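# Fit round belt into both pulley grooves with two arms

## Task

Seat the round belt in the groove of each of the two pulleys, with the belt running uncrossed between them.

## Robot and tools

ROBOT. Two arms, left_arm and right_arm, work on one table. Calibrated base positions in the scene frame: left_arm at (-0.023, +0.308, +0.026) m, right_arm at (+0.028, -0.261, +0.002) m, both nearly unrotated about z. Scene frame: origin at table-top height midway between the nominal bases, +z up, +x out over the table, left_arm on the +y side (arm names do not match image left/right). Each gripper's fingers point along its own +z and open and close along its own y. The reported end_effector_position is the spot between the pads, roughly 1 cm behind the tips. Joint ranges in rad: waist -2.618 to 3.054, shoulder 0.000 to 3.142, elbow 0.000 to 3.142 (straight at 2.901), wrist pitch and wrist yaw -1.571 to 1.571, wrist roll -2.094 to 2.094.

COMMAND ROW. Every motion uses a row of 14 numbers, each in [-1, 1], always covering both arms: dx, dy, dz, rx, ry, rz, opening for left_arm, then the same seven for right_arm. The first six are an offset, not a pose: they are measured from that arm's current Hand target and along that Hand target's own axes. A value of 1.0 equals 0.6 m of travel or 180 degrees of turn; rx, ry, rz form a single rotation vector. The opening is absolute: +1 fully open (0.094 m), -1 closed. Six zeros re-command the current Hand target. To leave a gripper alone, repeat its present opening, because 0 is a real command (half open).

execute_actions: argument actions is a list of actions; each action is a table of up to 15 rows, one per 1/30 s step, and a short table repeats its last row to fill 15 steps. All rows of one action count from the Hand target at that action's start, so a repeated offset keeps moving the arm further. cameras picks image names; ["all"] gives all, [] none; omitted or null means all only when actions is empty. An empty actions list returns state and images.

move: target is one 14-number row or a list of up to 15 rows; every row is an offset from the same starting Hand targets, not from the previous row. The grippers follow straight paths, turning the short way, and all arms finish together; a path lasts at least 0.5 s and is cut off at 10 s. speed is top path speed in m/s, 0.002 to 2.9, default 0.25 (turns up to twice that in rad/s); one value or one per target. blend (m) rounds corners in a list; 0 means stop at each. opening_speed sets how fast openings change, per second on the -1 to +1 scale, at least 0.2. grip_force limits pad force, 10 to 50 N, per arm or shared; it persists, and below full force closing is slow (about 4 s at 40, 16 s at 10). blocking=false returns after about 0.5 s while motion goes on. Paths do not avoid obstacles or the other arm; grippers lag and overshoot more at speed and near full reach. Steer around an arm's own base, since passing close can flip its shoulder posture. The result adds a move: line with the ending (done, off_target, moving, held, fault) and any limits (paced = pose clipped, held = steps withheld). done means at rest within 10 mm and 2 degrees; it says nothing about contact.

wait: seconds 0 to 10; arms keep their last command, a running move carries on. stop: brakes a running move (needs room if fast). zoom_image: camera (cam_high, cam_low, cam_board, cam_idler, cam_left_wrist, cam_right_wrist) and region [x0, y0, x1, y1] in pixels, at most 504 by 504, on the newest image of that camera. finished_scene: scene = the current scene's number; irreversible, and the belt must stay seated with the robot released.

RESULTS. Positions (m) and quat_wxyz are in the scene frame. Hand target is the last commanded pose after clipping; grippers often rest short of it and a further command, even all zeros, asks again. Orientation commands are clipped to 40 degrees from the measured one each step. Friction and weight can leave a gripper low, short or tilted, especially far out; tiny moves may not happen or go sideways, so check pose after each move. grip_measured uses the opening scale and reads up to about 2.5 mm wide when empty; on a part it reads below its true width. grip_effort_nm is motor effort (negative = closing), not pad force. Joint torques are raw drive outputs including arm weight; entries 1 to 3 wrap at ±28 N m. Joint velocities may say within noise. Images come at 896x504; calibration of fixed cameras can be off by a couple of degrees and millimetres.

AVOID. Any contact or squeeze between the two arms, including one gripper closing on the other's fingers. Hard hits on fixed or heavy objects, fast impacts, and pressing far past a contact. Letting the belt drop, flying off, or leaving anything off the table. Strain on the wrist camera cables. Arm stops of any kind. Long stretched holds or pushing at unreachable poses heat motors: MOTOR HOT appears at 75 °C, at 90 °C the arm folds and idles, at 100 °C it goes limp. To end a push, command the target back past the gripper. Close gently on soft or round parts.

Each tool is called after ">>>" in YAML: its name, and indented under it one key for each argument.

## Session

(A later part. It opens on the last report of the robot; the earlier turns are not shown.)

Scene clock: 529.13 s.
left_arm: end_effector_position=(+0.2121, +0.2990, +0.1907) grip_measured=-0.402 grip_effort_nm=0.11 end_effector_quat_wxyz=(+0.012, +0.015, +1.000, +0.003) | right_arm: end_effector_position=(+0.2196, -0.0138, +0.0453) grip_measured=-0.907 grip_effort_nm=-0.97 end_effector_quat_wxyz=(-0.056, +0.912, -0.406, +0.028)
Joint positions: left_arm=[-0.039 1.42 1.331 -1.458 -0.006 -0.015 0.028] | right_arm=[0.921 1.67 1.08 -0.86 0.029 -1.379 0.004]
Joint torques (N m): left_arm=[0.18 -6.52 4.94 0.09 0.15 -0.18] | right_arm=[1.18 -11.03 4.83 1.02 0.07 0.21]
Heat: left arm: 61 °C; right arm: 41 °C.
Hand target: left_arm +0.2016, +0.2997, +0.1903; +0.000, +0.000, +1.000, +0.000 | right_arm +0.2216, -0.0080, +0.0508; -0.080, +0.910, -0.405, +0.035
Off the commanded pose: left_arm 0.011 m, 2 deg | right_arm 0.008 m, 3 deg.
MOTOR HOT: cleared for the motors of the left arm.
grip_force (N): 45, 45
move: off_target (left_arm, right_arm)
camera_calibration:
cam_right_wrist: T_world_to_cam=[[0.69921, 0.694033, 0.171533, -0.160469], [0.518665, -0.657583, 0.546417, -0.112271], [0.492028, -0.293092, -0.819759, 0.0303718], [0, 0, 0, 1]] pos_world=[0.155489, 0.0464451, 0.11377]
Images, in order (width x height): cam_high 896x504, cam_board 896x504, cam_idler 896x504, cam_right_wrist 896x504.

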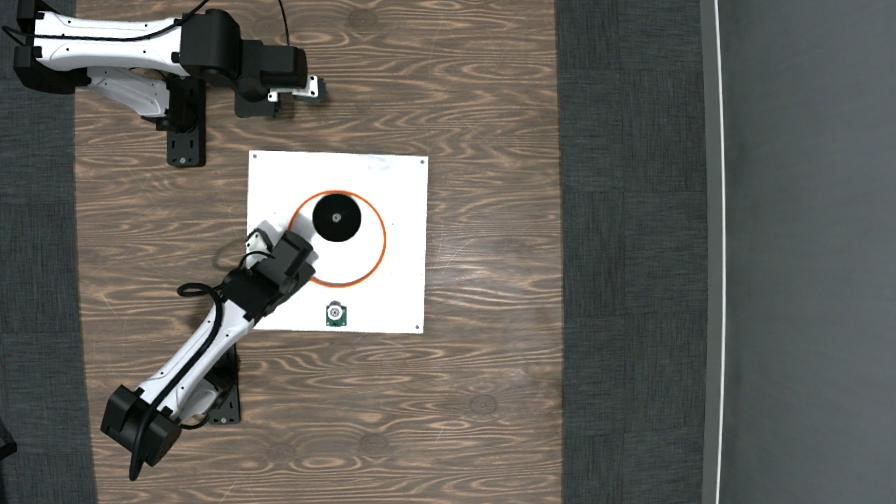

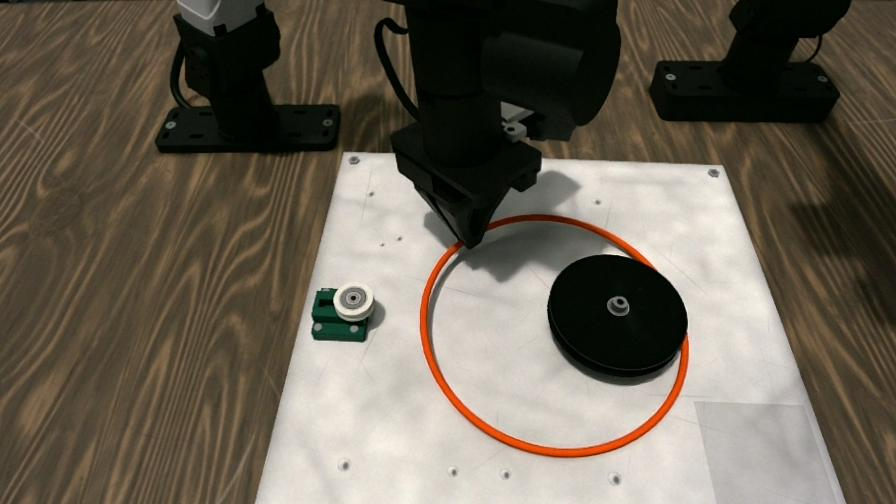

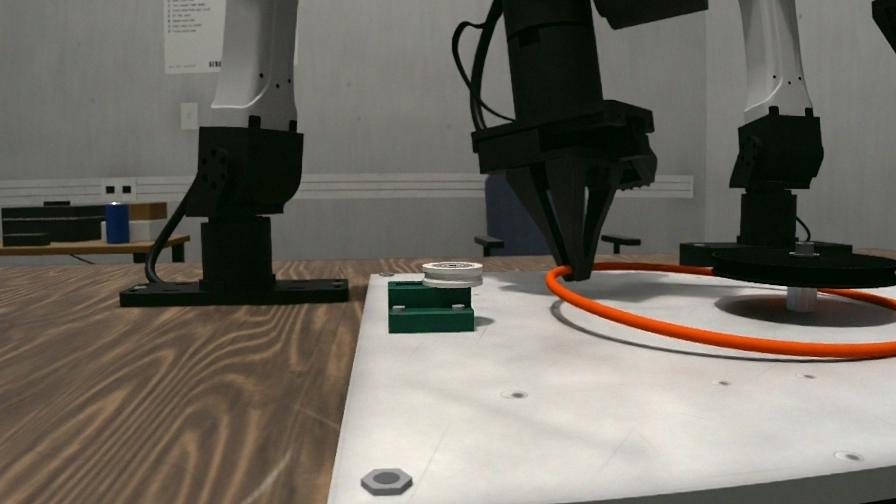

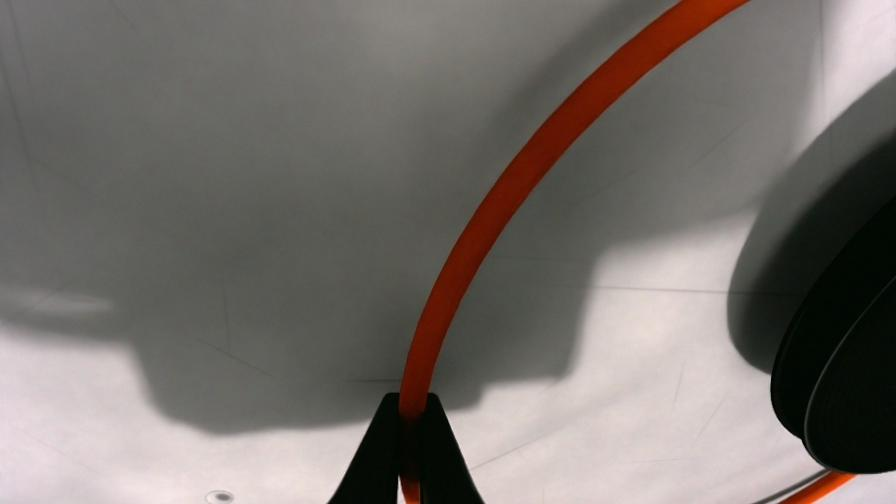

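>>> move:
  target: [0, 0, 0, 0, 0, 0, -0.4, -0.005, -0.0067, -0.0123, 0, 0, 0, -1]
  speed: 0.05
  cameras: ["cam_high", "cam_board", "cam_idler"]

>>> zoom_image:
  camera: "cam_idler"
  region: [640, 200, 896, 360]

>>> zoom_image:
  camera: "cam_board"
  region: [500, 180, 750, 430]

>>> zoom_image:
  camera: "cam_high"
  region: [270, 160, 420, 300]

Scene clock: 561.80 s.
left_arm: end_effector_position=(+0.2121, +0.2990, +0.1907) grip_measured=-0.402 grip_effort_nm=0.11 end_effector_quat_wxyz=(+0.012, +0.015, +1.000, +0.003) | right_arm: end_effector_position=(+0.2174, -0.0121, +0.0453) grip_measured=-0.907 grip_effort_nm=-0.97 end_effector_quat_wxyz=(-0.056, +0.912, -0.405, +0.027)
Joint positions: left_arm=[-0.039 1.42 1.331 -1.458 -0.006 -0.015 0.028] | right_arm=[0.93 1.67 1.08 -0.86 0.029 -1.371 0.004]
Joint torques (N m): left_arm=[0.08 -6.52 4.82 0.06 0.07 -0.19] | right_arm=[1.1 -10.93 7.76 0.69 0.09 0.2]
Heat: left arm: 53 °C; right arm: 43 °C.
Hand target: left_arm +0.2016, +0.2997, +0.1903; +0.000, +0.000, +1.000, +0.000 | right_arm +0.2216, -0.0039, +0.0588; -0.080, +0.910, -0.405, +0.035
Off the commanded pose: left_arm 0.011 m, 2 deg | right_arm 0.016 m, 3 deg.
grip_force (N): 45, 45
move: off_target (left_arm, right_arm)
Images, in order (width x height): cam_high 896x504, cam_board 896x504, cam_idler 896x504.

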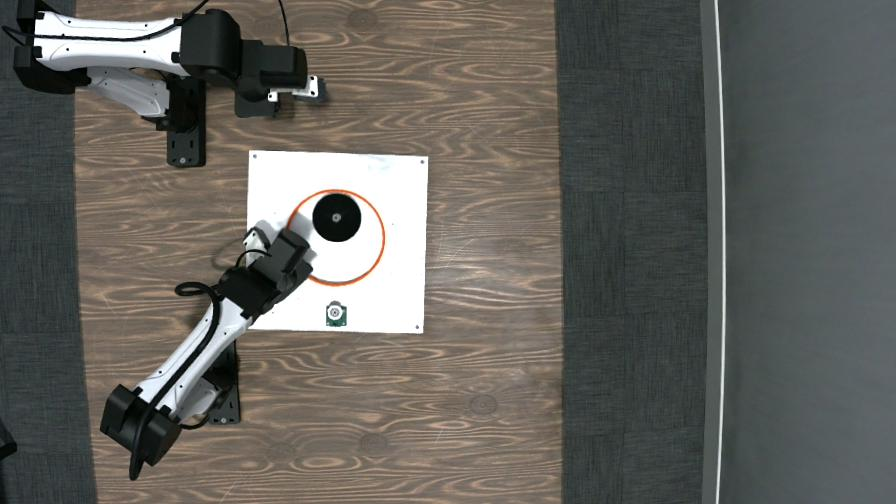

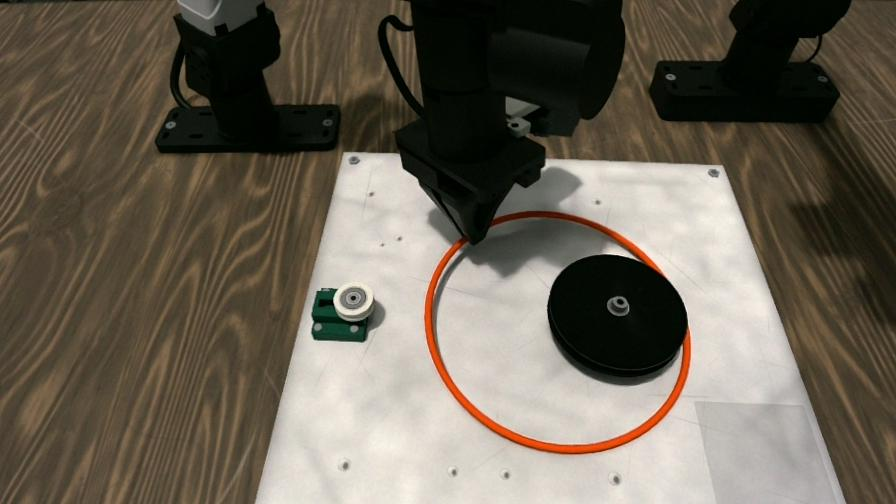

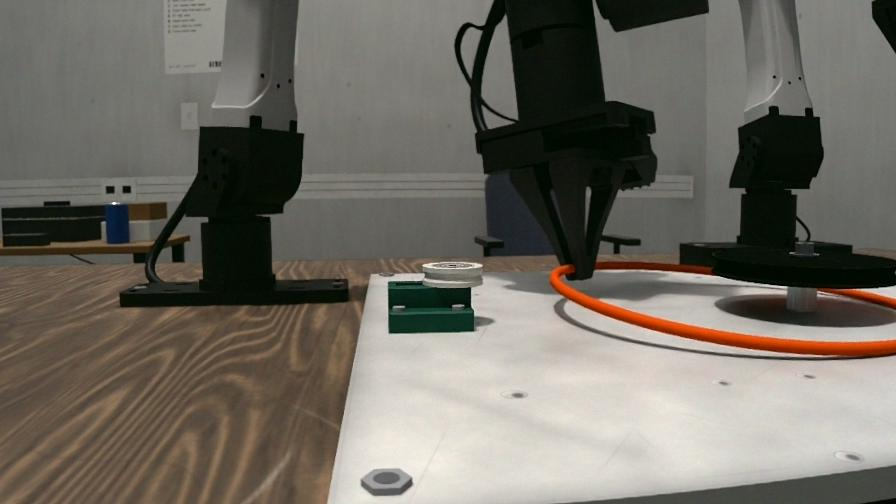

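Scaled by 1.969 from the camera's 896x504 image, which has a finer 1280x720 frame.

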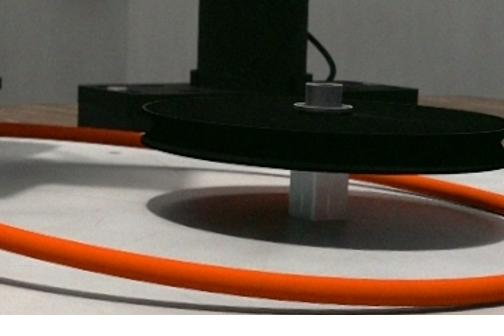

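Scaled by 2.016 from the camera's 896x504 image, which has a finer 1280x720 frame.

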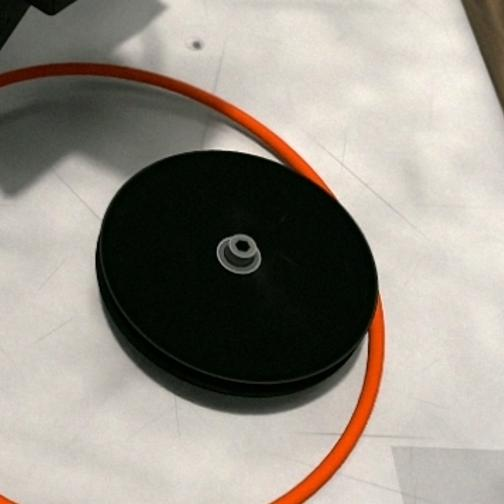

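Scaled by 3.360 from the camera's 896x504 image, which has a finer 1280x720 frame.

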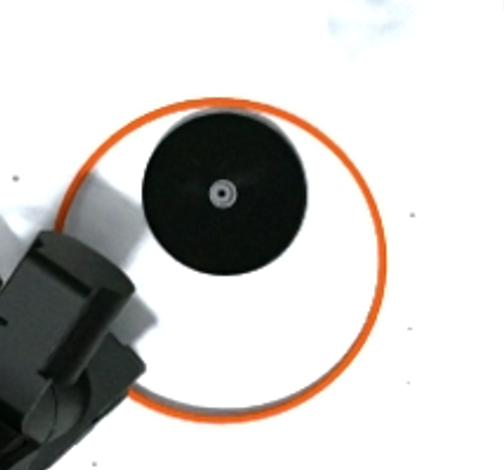

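>>> move:
  target: [0, 0, 0, 0, 0, 0, -0.4, -0.0062, -0.0095, -0.022, 0, 0, 0, -1]
  speed: 0.05
  cameras: ["cam_high", "cam_board", "cam_idler"]

>>> zoom_image:
  camera: "cam_idler"
  region: [640, 200, 896, 360]

>>> zoom_image:
  camera: "cam_high"
  region: [270, 160, 420, 300]

Scene clock: 575.53 s.
left_arm: end_effector_position=(+0.2121, +0.2990, +0.1907) grip_measured=-0.402 grip_effort_nm=0.11 end_effector_quat_wxyz=(+0.012, +0.015, +1.000, +0.003) | right_arm: end_effector_position=(+0.2211, -0.0018, +0.0574) grip_measured=-0.907 grip_effort_nm=-0.97 end_effector_quat_wxyz=(-0.069, +0.911, -0.405, +0.030)
Joint positions: left_arm=[-0.039 1.42 1.331 -1.458 -0.006 -0.015 0.028] | right_arm=[0.94 1.67 1.126 -0.88 0.029 -1.36 0.004]
Joint torques (N m): left_arm=[-0.09 -6.6 4.81 0.11 0.1 -0.17] | right_arm=[1.13 -11 8.73 0.37 0.11 0.21]
Heat: left arm: 51 °C; right arm: 43 °C.
Hand target: left_arm +0.2016, +0.2997, +0.1903; +0.000, +0.000, +1.000, +0.000 | right_arm +0.2215, +0.0010, +0.0727; -0.080, +0.910, -0.405, +0.035
Off the commanded pose: left_arm 0.011 m, 2 deg | right_arm 0.016 m, 1 deg.
grip_force (N): 45, 45
move: off_target (left_arm, right_arm)
Images, in order (width x height): cam_high 896x504, cam_board 896x504, cam_idler 896x504.

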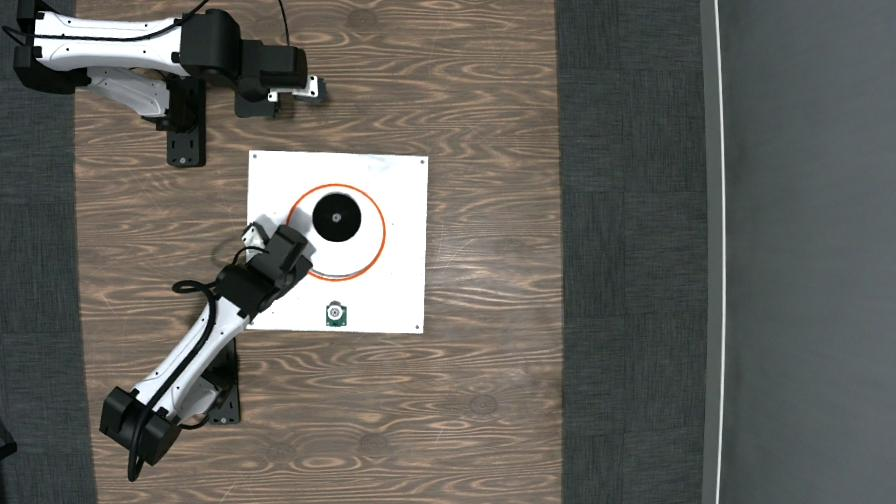

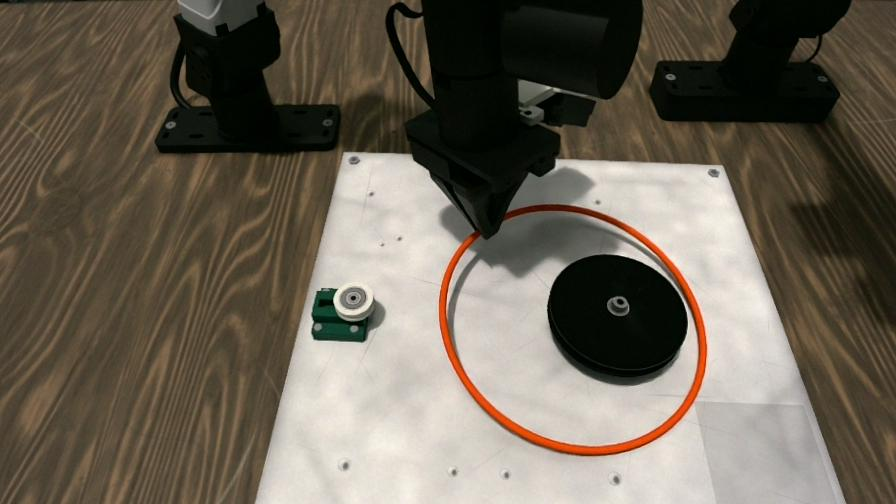

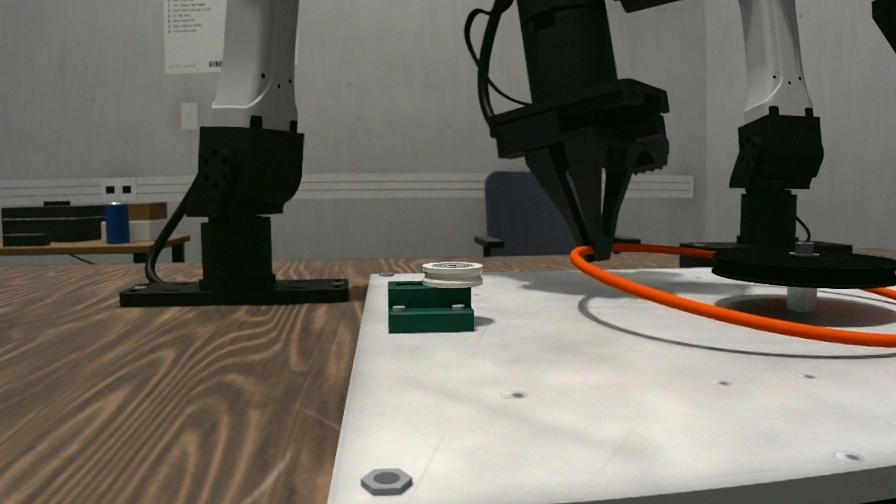

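Scaled by 1.969 from the camera's 896x504 image, which has a finer 1280x720 frame.

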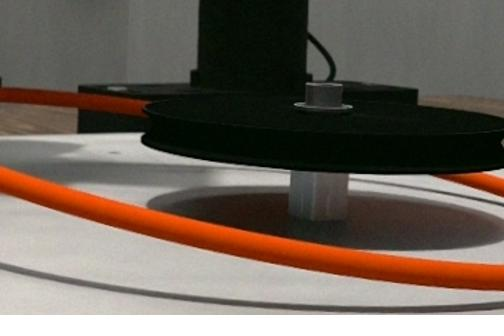

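Scaled by 3.360 from the camera's 896x504 image, which has a finer 1280x720 frame.

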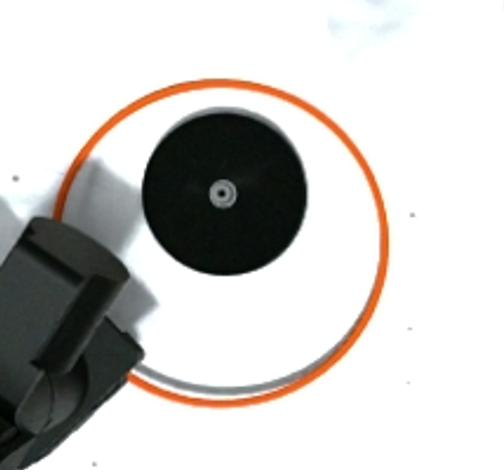

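>>> move:
  target: [0, 0, 0, 0, 0, 0, -0.4, 0, 0.0066, 0.0373, 0.028, 0, 0, -1]
  speed: 0.05
  cameras: ["cam_high", "cam_board", "cam_idler"]

>>> zoom_image:
  camera: "cam_idler"
  region: [640, 200, 896, 360]

>>> zoom_image:
  camera: "cam_high"
  region: [270, 160, 420, 300]

Scene clock: 591.33 s.
left_arm: end_effector_position=(+0.2121, +0.2990, +0.1907) grip_measured=-0.402 grip_effort_nm=0.11 end_effector_quat_wxyz=(+0.012, +0.015, +1.000, +0.003) | right_arm: end_effector_position=(+0.2169, -0.0042, +0.0434) grip_measured=-0.907 grip_effort_nm=-0.97 end_effector_quat_wxyz=(-0.094, +0.909, -0.404, +0.038)
Joint positions: left_arm=[-0.039 1.42 1.331 -1.458 -0.006 -0.015 0.028] | right_arm=[0.951 1.627 1.012 -0.756 0.039 -1.353 0.004]
Joint torques (N m): left_arm=[-0.05 -6.79 4.97 0.12 0.09 -0.19] | right_arm=[1.18 -10.76 4.89 1.28 0.23 0.21]
Heat: left arm: 50 °C; right arm: 43 °C.
Hand target: left_arm +0.2016, +0.2997, +0.1903; +0.000, +0.000, +1.000, +0.000 | right_arm +0.2215, +0.0009, +0.0499; -0.120, +0.906, -0.403, +0.053
Off the commanded pose: left_arm 0.011 m, 2 deg | right_arm 0.010 m, 3 deg.
grip_force (N): 45, 45
move: off_target (left_arm, right_arm)
Images, in order (width x height): cam_high 896x504, cam_board 896x504, cam_idler 896x504.

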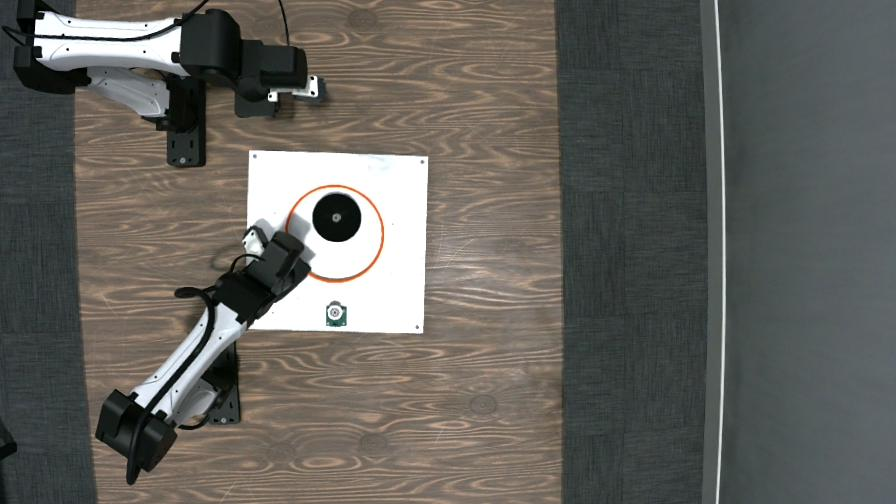

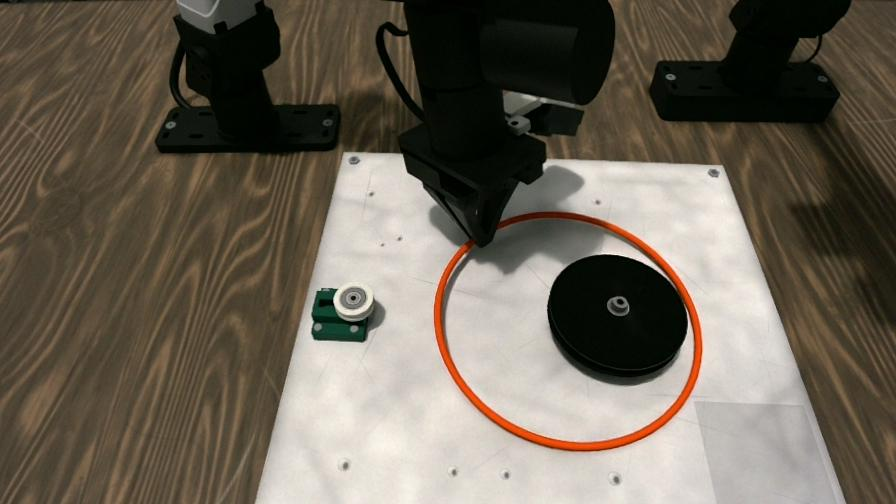

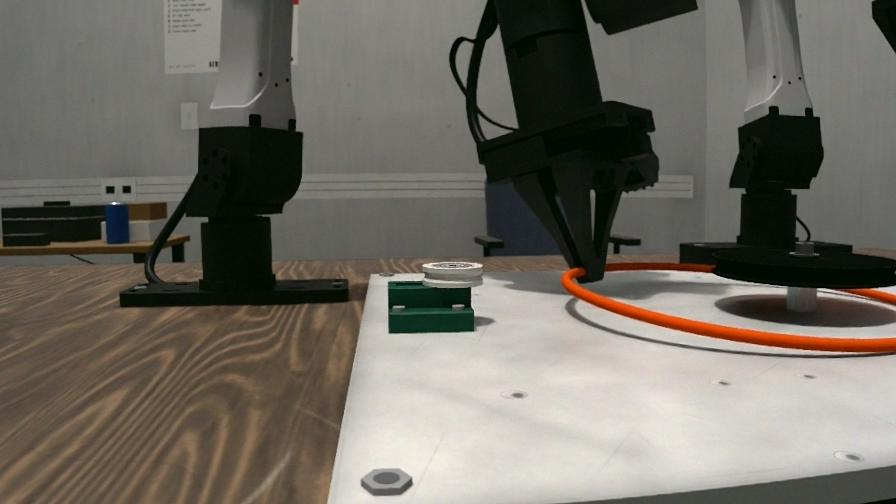

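Scaled by 1.969 from the camera's 896x504 image, which has a finer 1280x720 frame.

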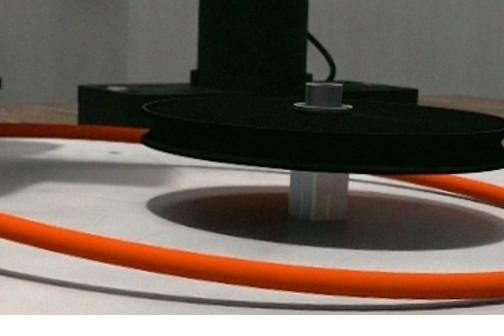

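Scaled by 3.360 from the camera's 896x504 image, which has a finer 1280x720 frame.

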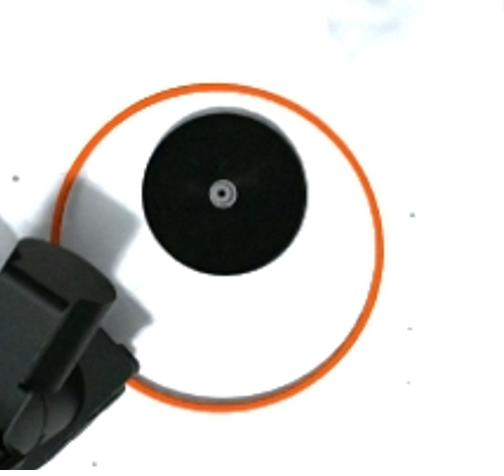

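>>> move:
  target: [0, 0, 0, 0, 0, 0, -0.4, 0, -0.0067, -0.025, 0, 0, 0, -1]
  speed: 0.05
  cameras: ["cam_high", "cam_board", "cam_idler"]

>>> zoom_image:
  camera: "cam_idler"
  region: [640, 200, 896, 360]

>>> zoom_image:
  camera: "cam_high"
  region: [270, 160, 420, 300]

Scene clock: 605.03 s.
left_arm: end_effector_position=(+0.2121, +0.2990, +0.1907) grip_measured=-0.402 grip_effort_nm=0.11 end_effector_quat_wxyz=(+0.012, +0.015, +1.000, +0.003) | right_arm: end_effector_position=(+0.2180, -0.0031, +0.0501) grip_measured=-0.907 grip_effort_nm=-0.97 end_effector_quat_wxyz=(-0.105, +0.908, -0.403, +0.041)
Joint positions: left_arm=[-0.039 1.42 1.331 -1.458 -0.006 -0.015 0.028] | right_arm=[0.951 1.605 1.012 -0.756 0.04 -1.353 0.004]
Joint torques (N m): left_arm=[-0.05 -6.58 4.96 0.1 0.11 -0.14] | right_arm=[1.2 -10.41 8.58 0.67 0.23 0.22]
Heat: left arm: 49 °C; right arm: 42 °C.
Hand target: left_arm +0.2016, +0.2997, +0.1903; +0.000, +0.000, +1.000, +0.000 | right_arm +0.2215, +0.0009, +0.0654; -0.120, +0.906, -0.403, +0.053
Off the commanded pose: left_arm 0.011 m, 2 deg | right_arm 0.016 m, 2 deg.
grip_force (N): 45, 45
move: off_target (left_arm, right_arm)
Images, in order (width x height): cam_high 896x504, cam_board 896x504, cam_idler 896x504.

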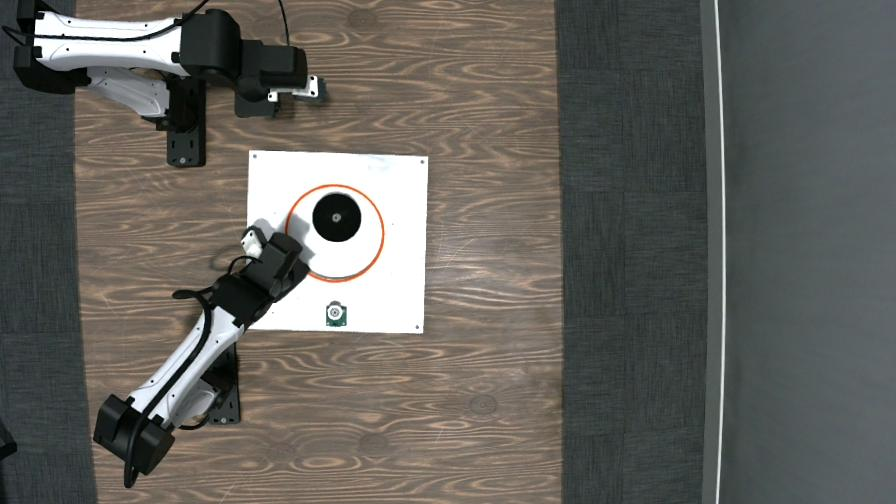

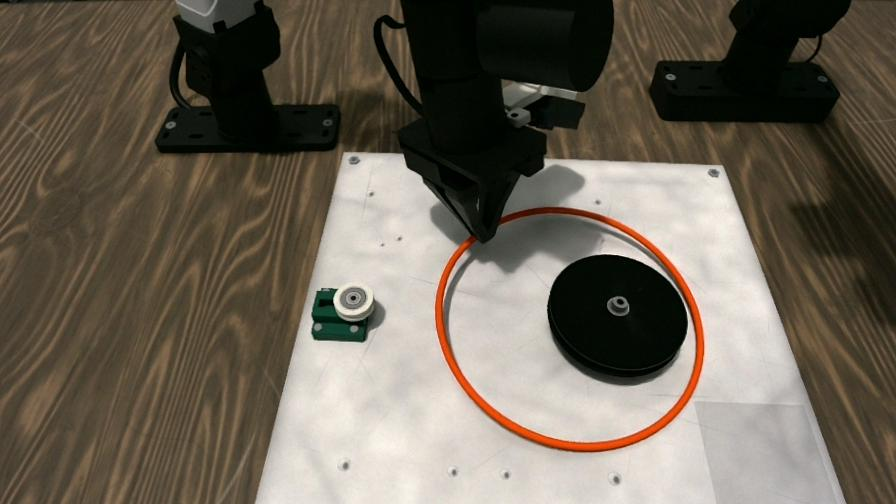

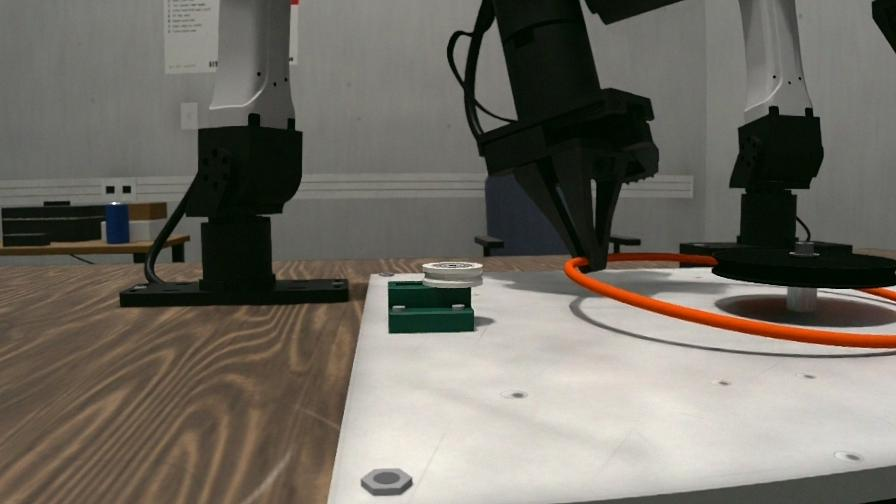

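Scaled by 1.969 from the camera's 896x504 image, which has a finer 1280x720 frame.

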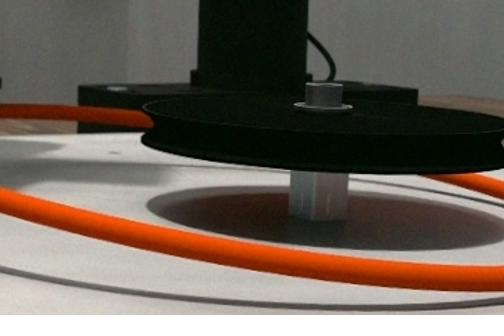

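Scaled by 3.360 from the camera's 896x504 image, which has a finer 1280x720 frame.

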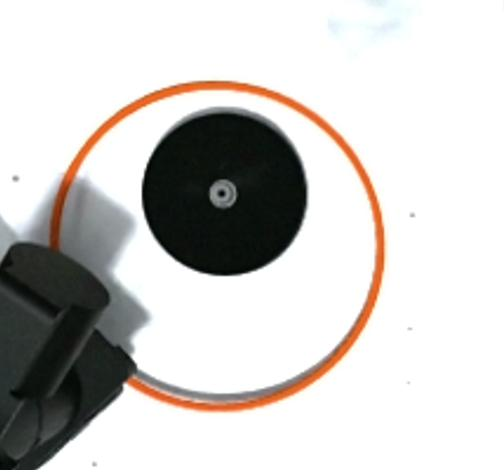

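>>> move:
  target: [0, 0, 0, 0, 0, 0, -0.4, 0.0235, 0.0205, -0.0055, 0.011, 0, 0, -1]
  speed: 0.04
  cameras: ["cam_high", "cam_board", "cam_idler"]

>>> zoom_image:
  camera: "cam_idler"
  region: [640, 200, 896, 360]

>>> zoom_image:
  camera: "cam_high"
  region: [270, 160, 420, 300]

>>> zoom_image:
  camera: "cam_board"
  region: [500, 180, 750, 430]

Scene clock: 636.27 s.
left_arm: end_effector_position=(+0.2121, +0.2990, +0.1907) grip_measured=-0.402 grip_effort_nm=0.11 end_effector_quat_wxyz=(+0.012, +0.015, +1.000, +0.003) | right_arm: end_effector_position=(+0.2166, -0.0157, +0.0614) grip_measured=-0.907 grip_effort_nm=-0.97 end_effector_quat_wxyz=(-0.123, +0.903, -0.408, +0.047)
Joint positions: left_arm=[-0.039 1.42 1.331 -1.458 -0.006 -0.015 0.028] | right_arm=[0.931 1.516 0.962 -0.756 0.04 -1.36 0.004]
Joint torques (N m): left_arm=[0.05 -6.53 4.64 0.1 0.09 -0.17] | right_arm=[-0.08 -9.43 5.14 1.17 0.22 -0.1]
Heat: left arm: 47 °C; right arm: 42 °C.
Hand target: left_arm +0.2016, +0.2997, +0.1903; +0.000, +0.000, +1.000, +0.000 | right_arm +0.2216, -0.0180, +0.0656; -0.135, +0.904, -0.402, +0.060
Off the commanded pose: left_arm 0.011 m, 2 deg | right_arm 0.007 m, 2 deg.
grip_force (N): 45, 45
move: off_target (left_arm)
Images, in order (width x height): cam_high 896x504, cam_board 896x504, cam_idler 896x504.

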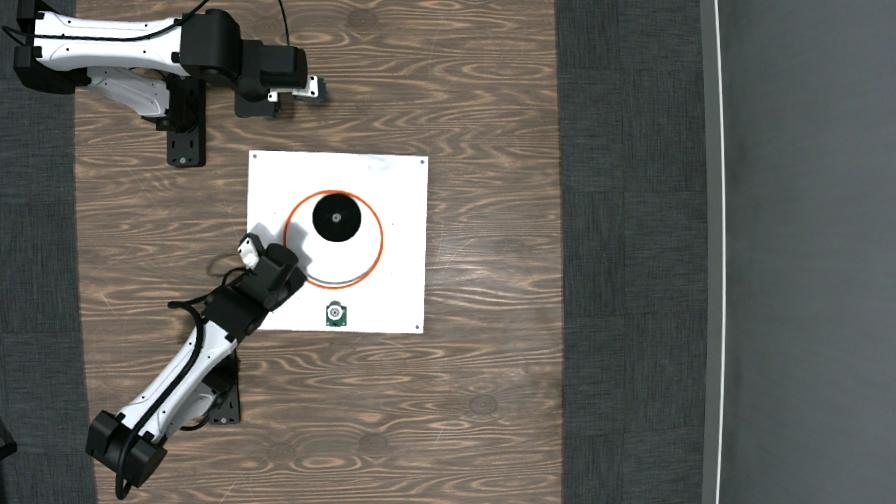

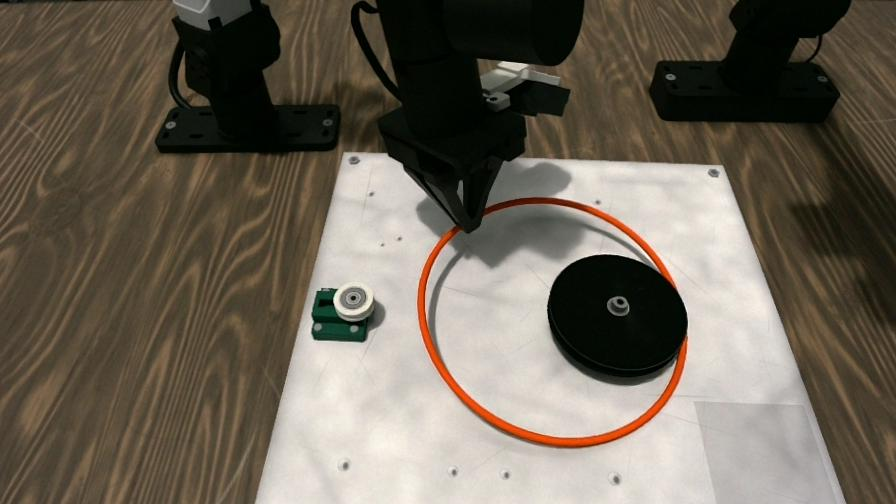

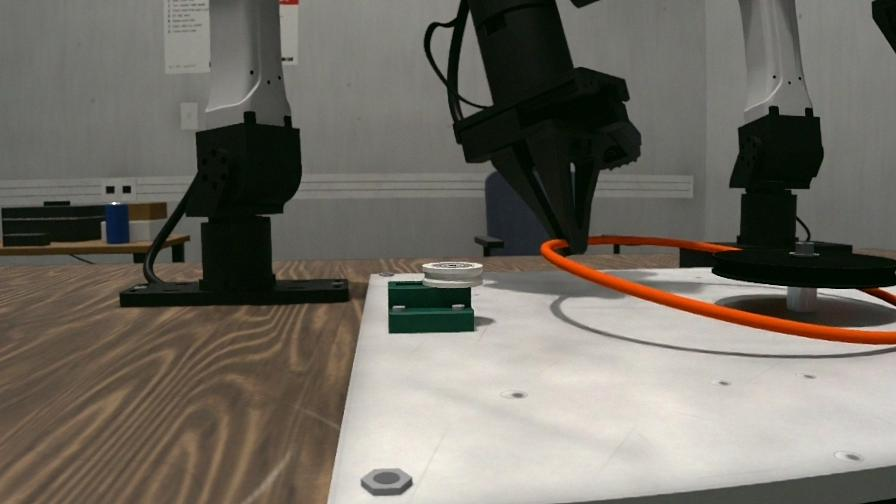

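Scaled by 1.969 from the camera's 896x504 image, which has a finer 1280x720 frame.

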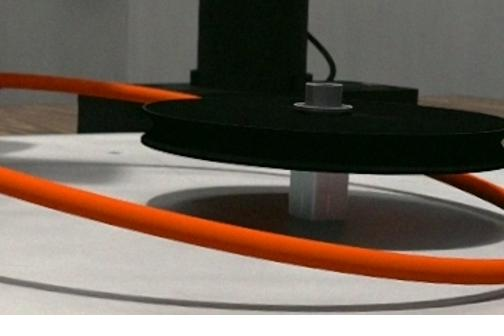

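Scaled by 3.360 from the camera's 896x504 image, which has a finer 1280x720 frame.

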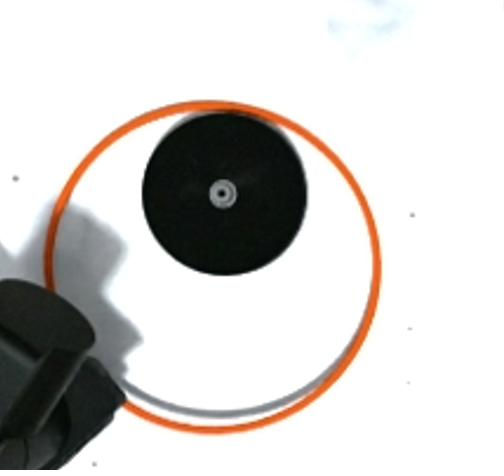

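Scaled by 2.016 from the camera's 896x504 image, which has a finer 1280x720 frame.

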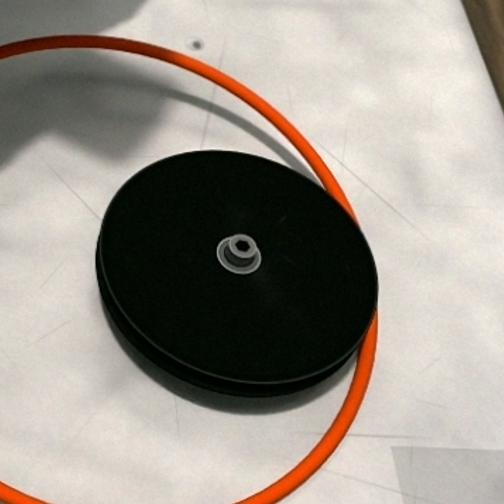

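>>> move:
  target: [0, 0, 0, 0, 0, 0, -0.4, 0.0074, 0.0111, 0.0133, 0, 0, 0, -1]
  speed: 0.04
  cameras: ["cam_high", "cam_board", "cam_idler"]

>>> zoom_image:
  camera: "cam_idler"
  region: [640, 200, 896, 360]

>>> zoom_image:
  camera: "cam_high"
  region: [270, 160, 420, 300]

>>> zoom_image:
  camera: "cam_board"
  region: [500, 180, 750, 430]

Scene clock: 651.47 s.
left_arm: end_effector_position=(+0.2121, +0.2990, +0.1907) grip_measured=-0.402 grip_effort_nm=0.11 end_effector_quat_wxyz=(+0.012, +0.015, +1.000, +0.003) | right_arm: end_effector_position=(+0.2133, -0.0265, +0.0508) grip_measured=-0.907 grip_effort_nm=-0.97 end_effector_quat_wxyz=(-0.111, +0.905, -0.408, +0.046)
Joint positions: left_arm=[-0.039 1.42 1.331 -1.458 -0.006 -0.015 0.028] | right_arm=[0.919 1.509 0.917 -0.74 0.04 -1.374 0.004]
Joint torques (N m): left_arm=[0.1 -6.5 4.98 0.07 0.06 -0.14] | right_arm=[-0.18 -9.18 5.05 1.35 0.18 -0.11]
Heat: left arm: 47 °C; right arm: 41 °C.
Hand target: left_arm +0.2016, +0.2997, +0.1903; +0.000, +0.000, +1.000, +0.000 | right_arm +0.2214, -0.0240, +0.0559; -0.135, +0.904, -0.402, +0.060
Off the commanded pose: left_arm 0.011 m, 2 deg | right_arm 0.010 m, 3 deg.
grip_force (N): 45, 45
move: off_target (left_arm, right_arm)
Images, in order (width x height): cam_high 896x504, cam_board 896x504, cam_idler 896x504.

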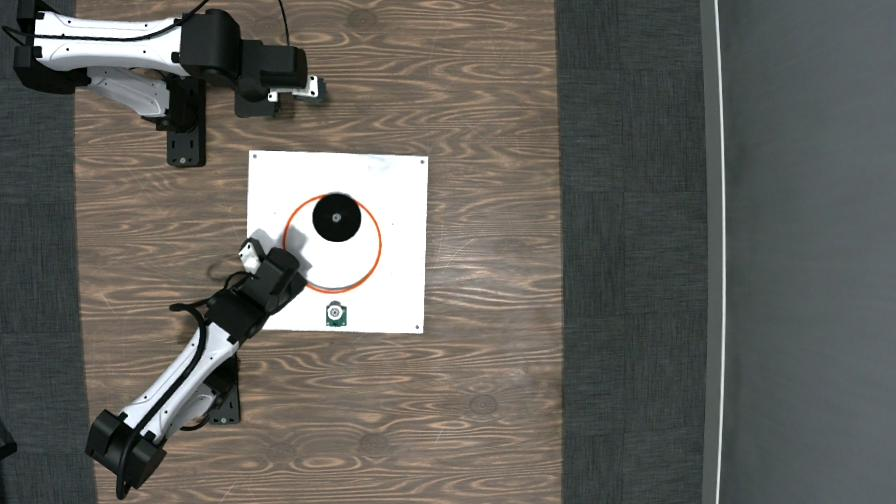

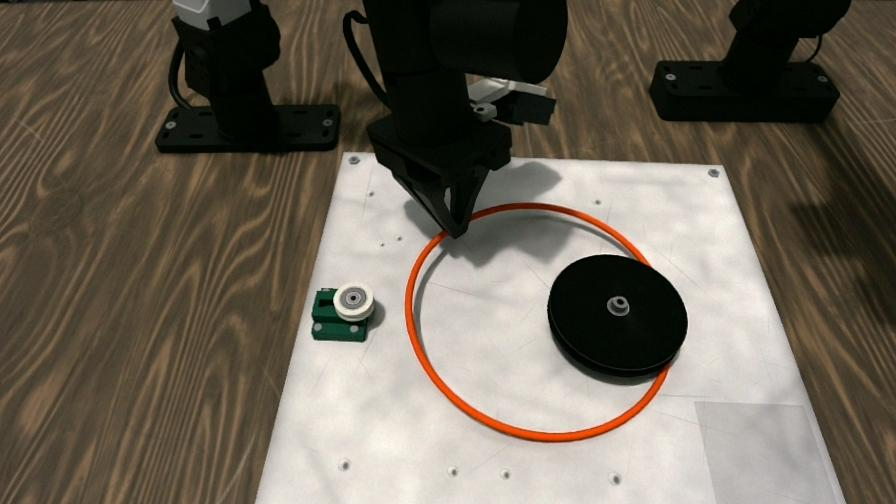

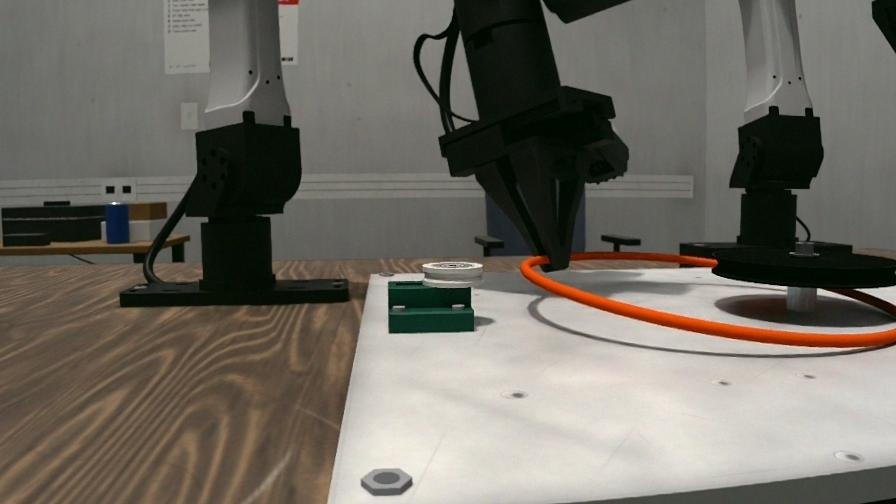

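Scaled by 1.969 from the camera's 896x504 image, which has a finer 1280x720 frame.

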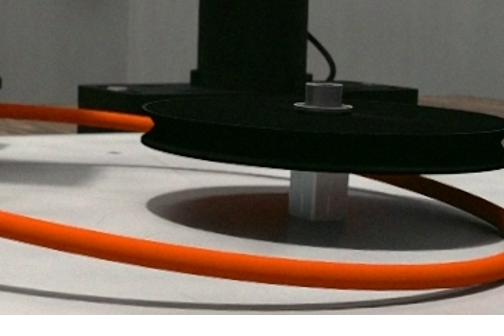

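Scaled by 3.360 from the camera's 896x504 image, which has a finer 1280x720 frame.

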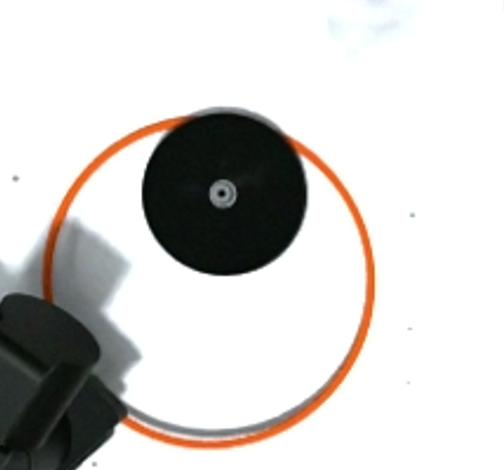

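Scaled by 2.016 from the camera's 896x504 image, which has a finer 1280x720 frame.

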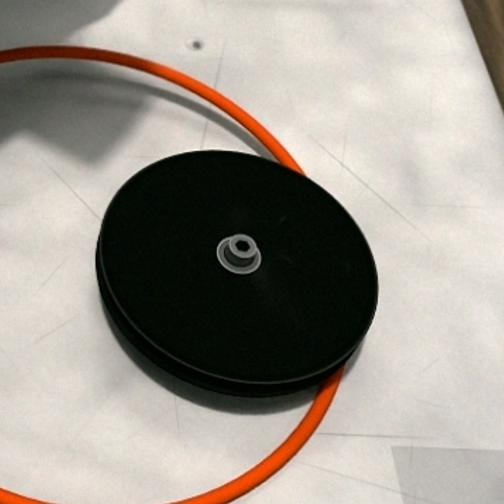

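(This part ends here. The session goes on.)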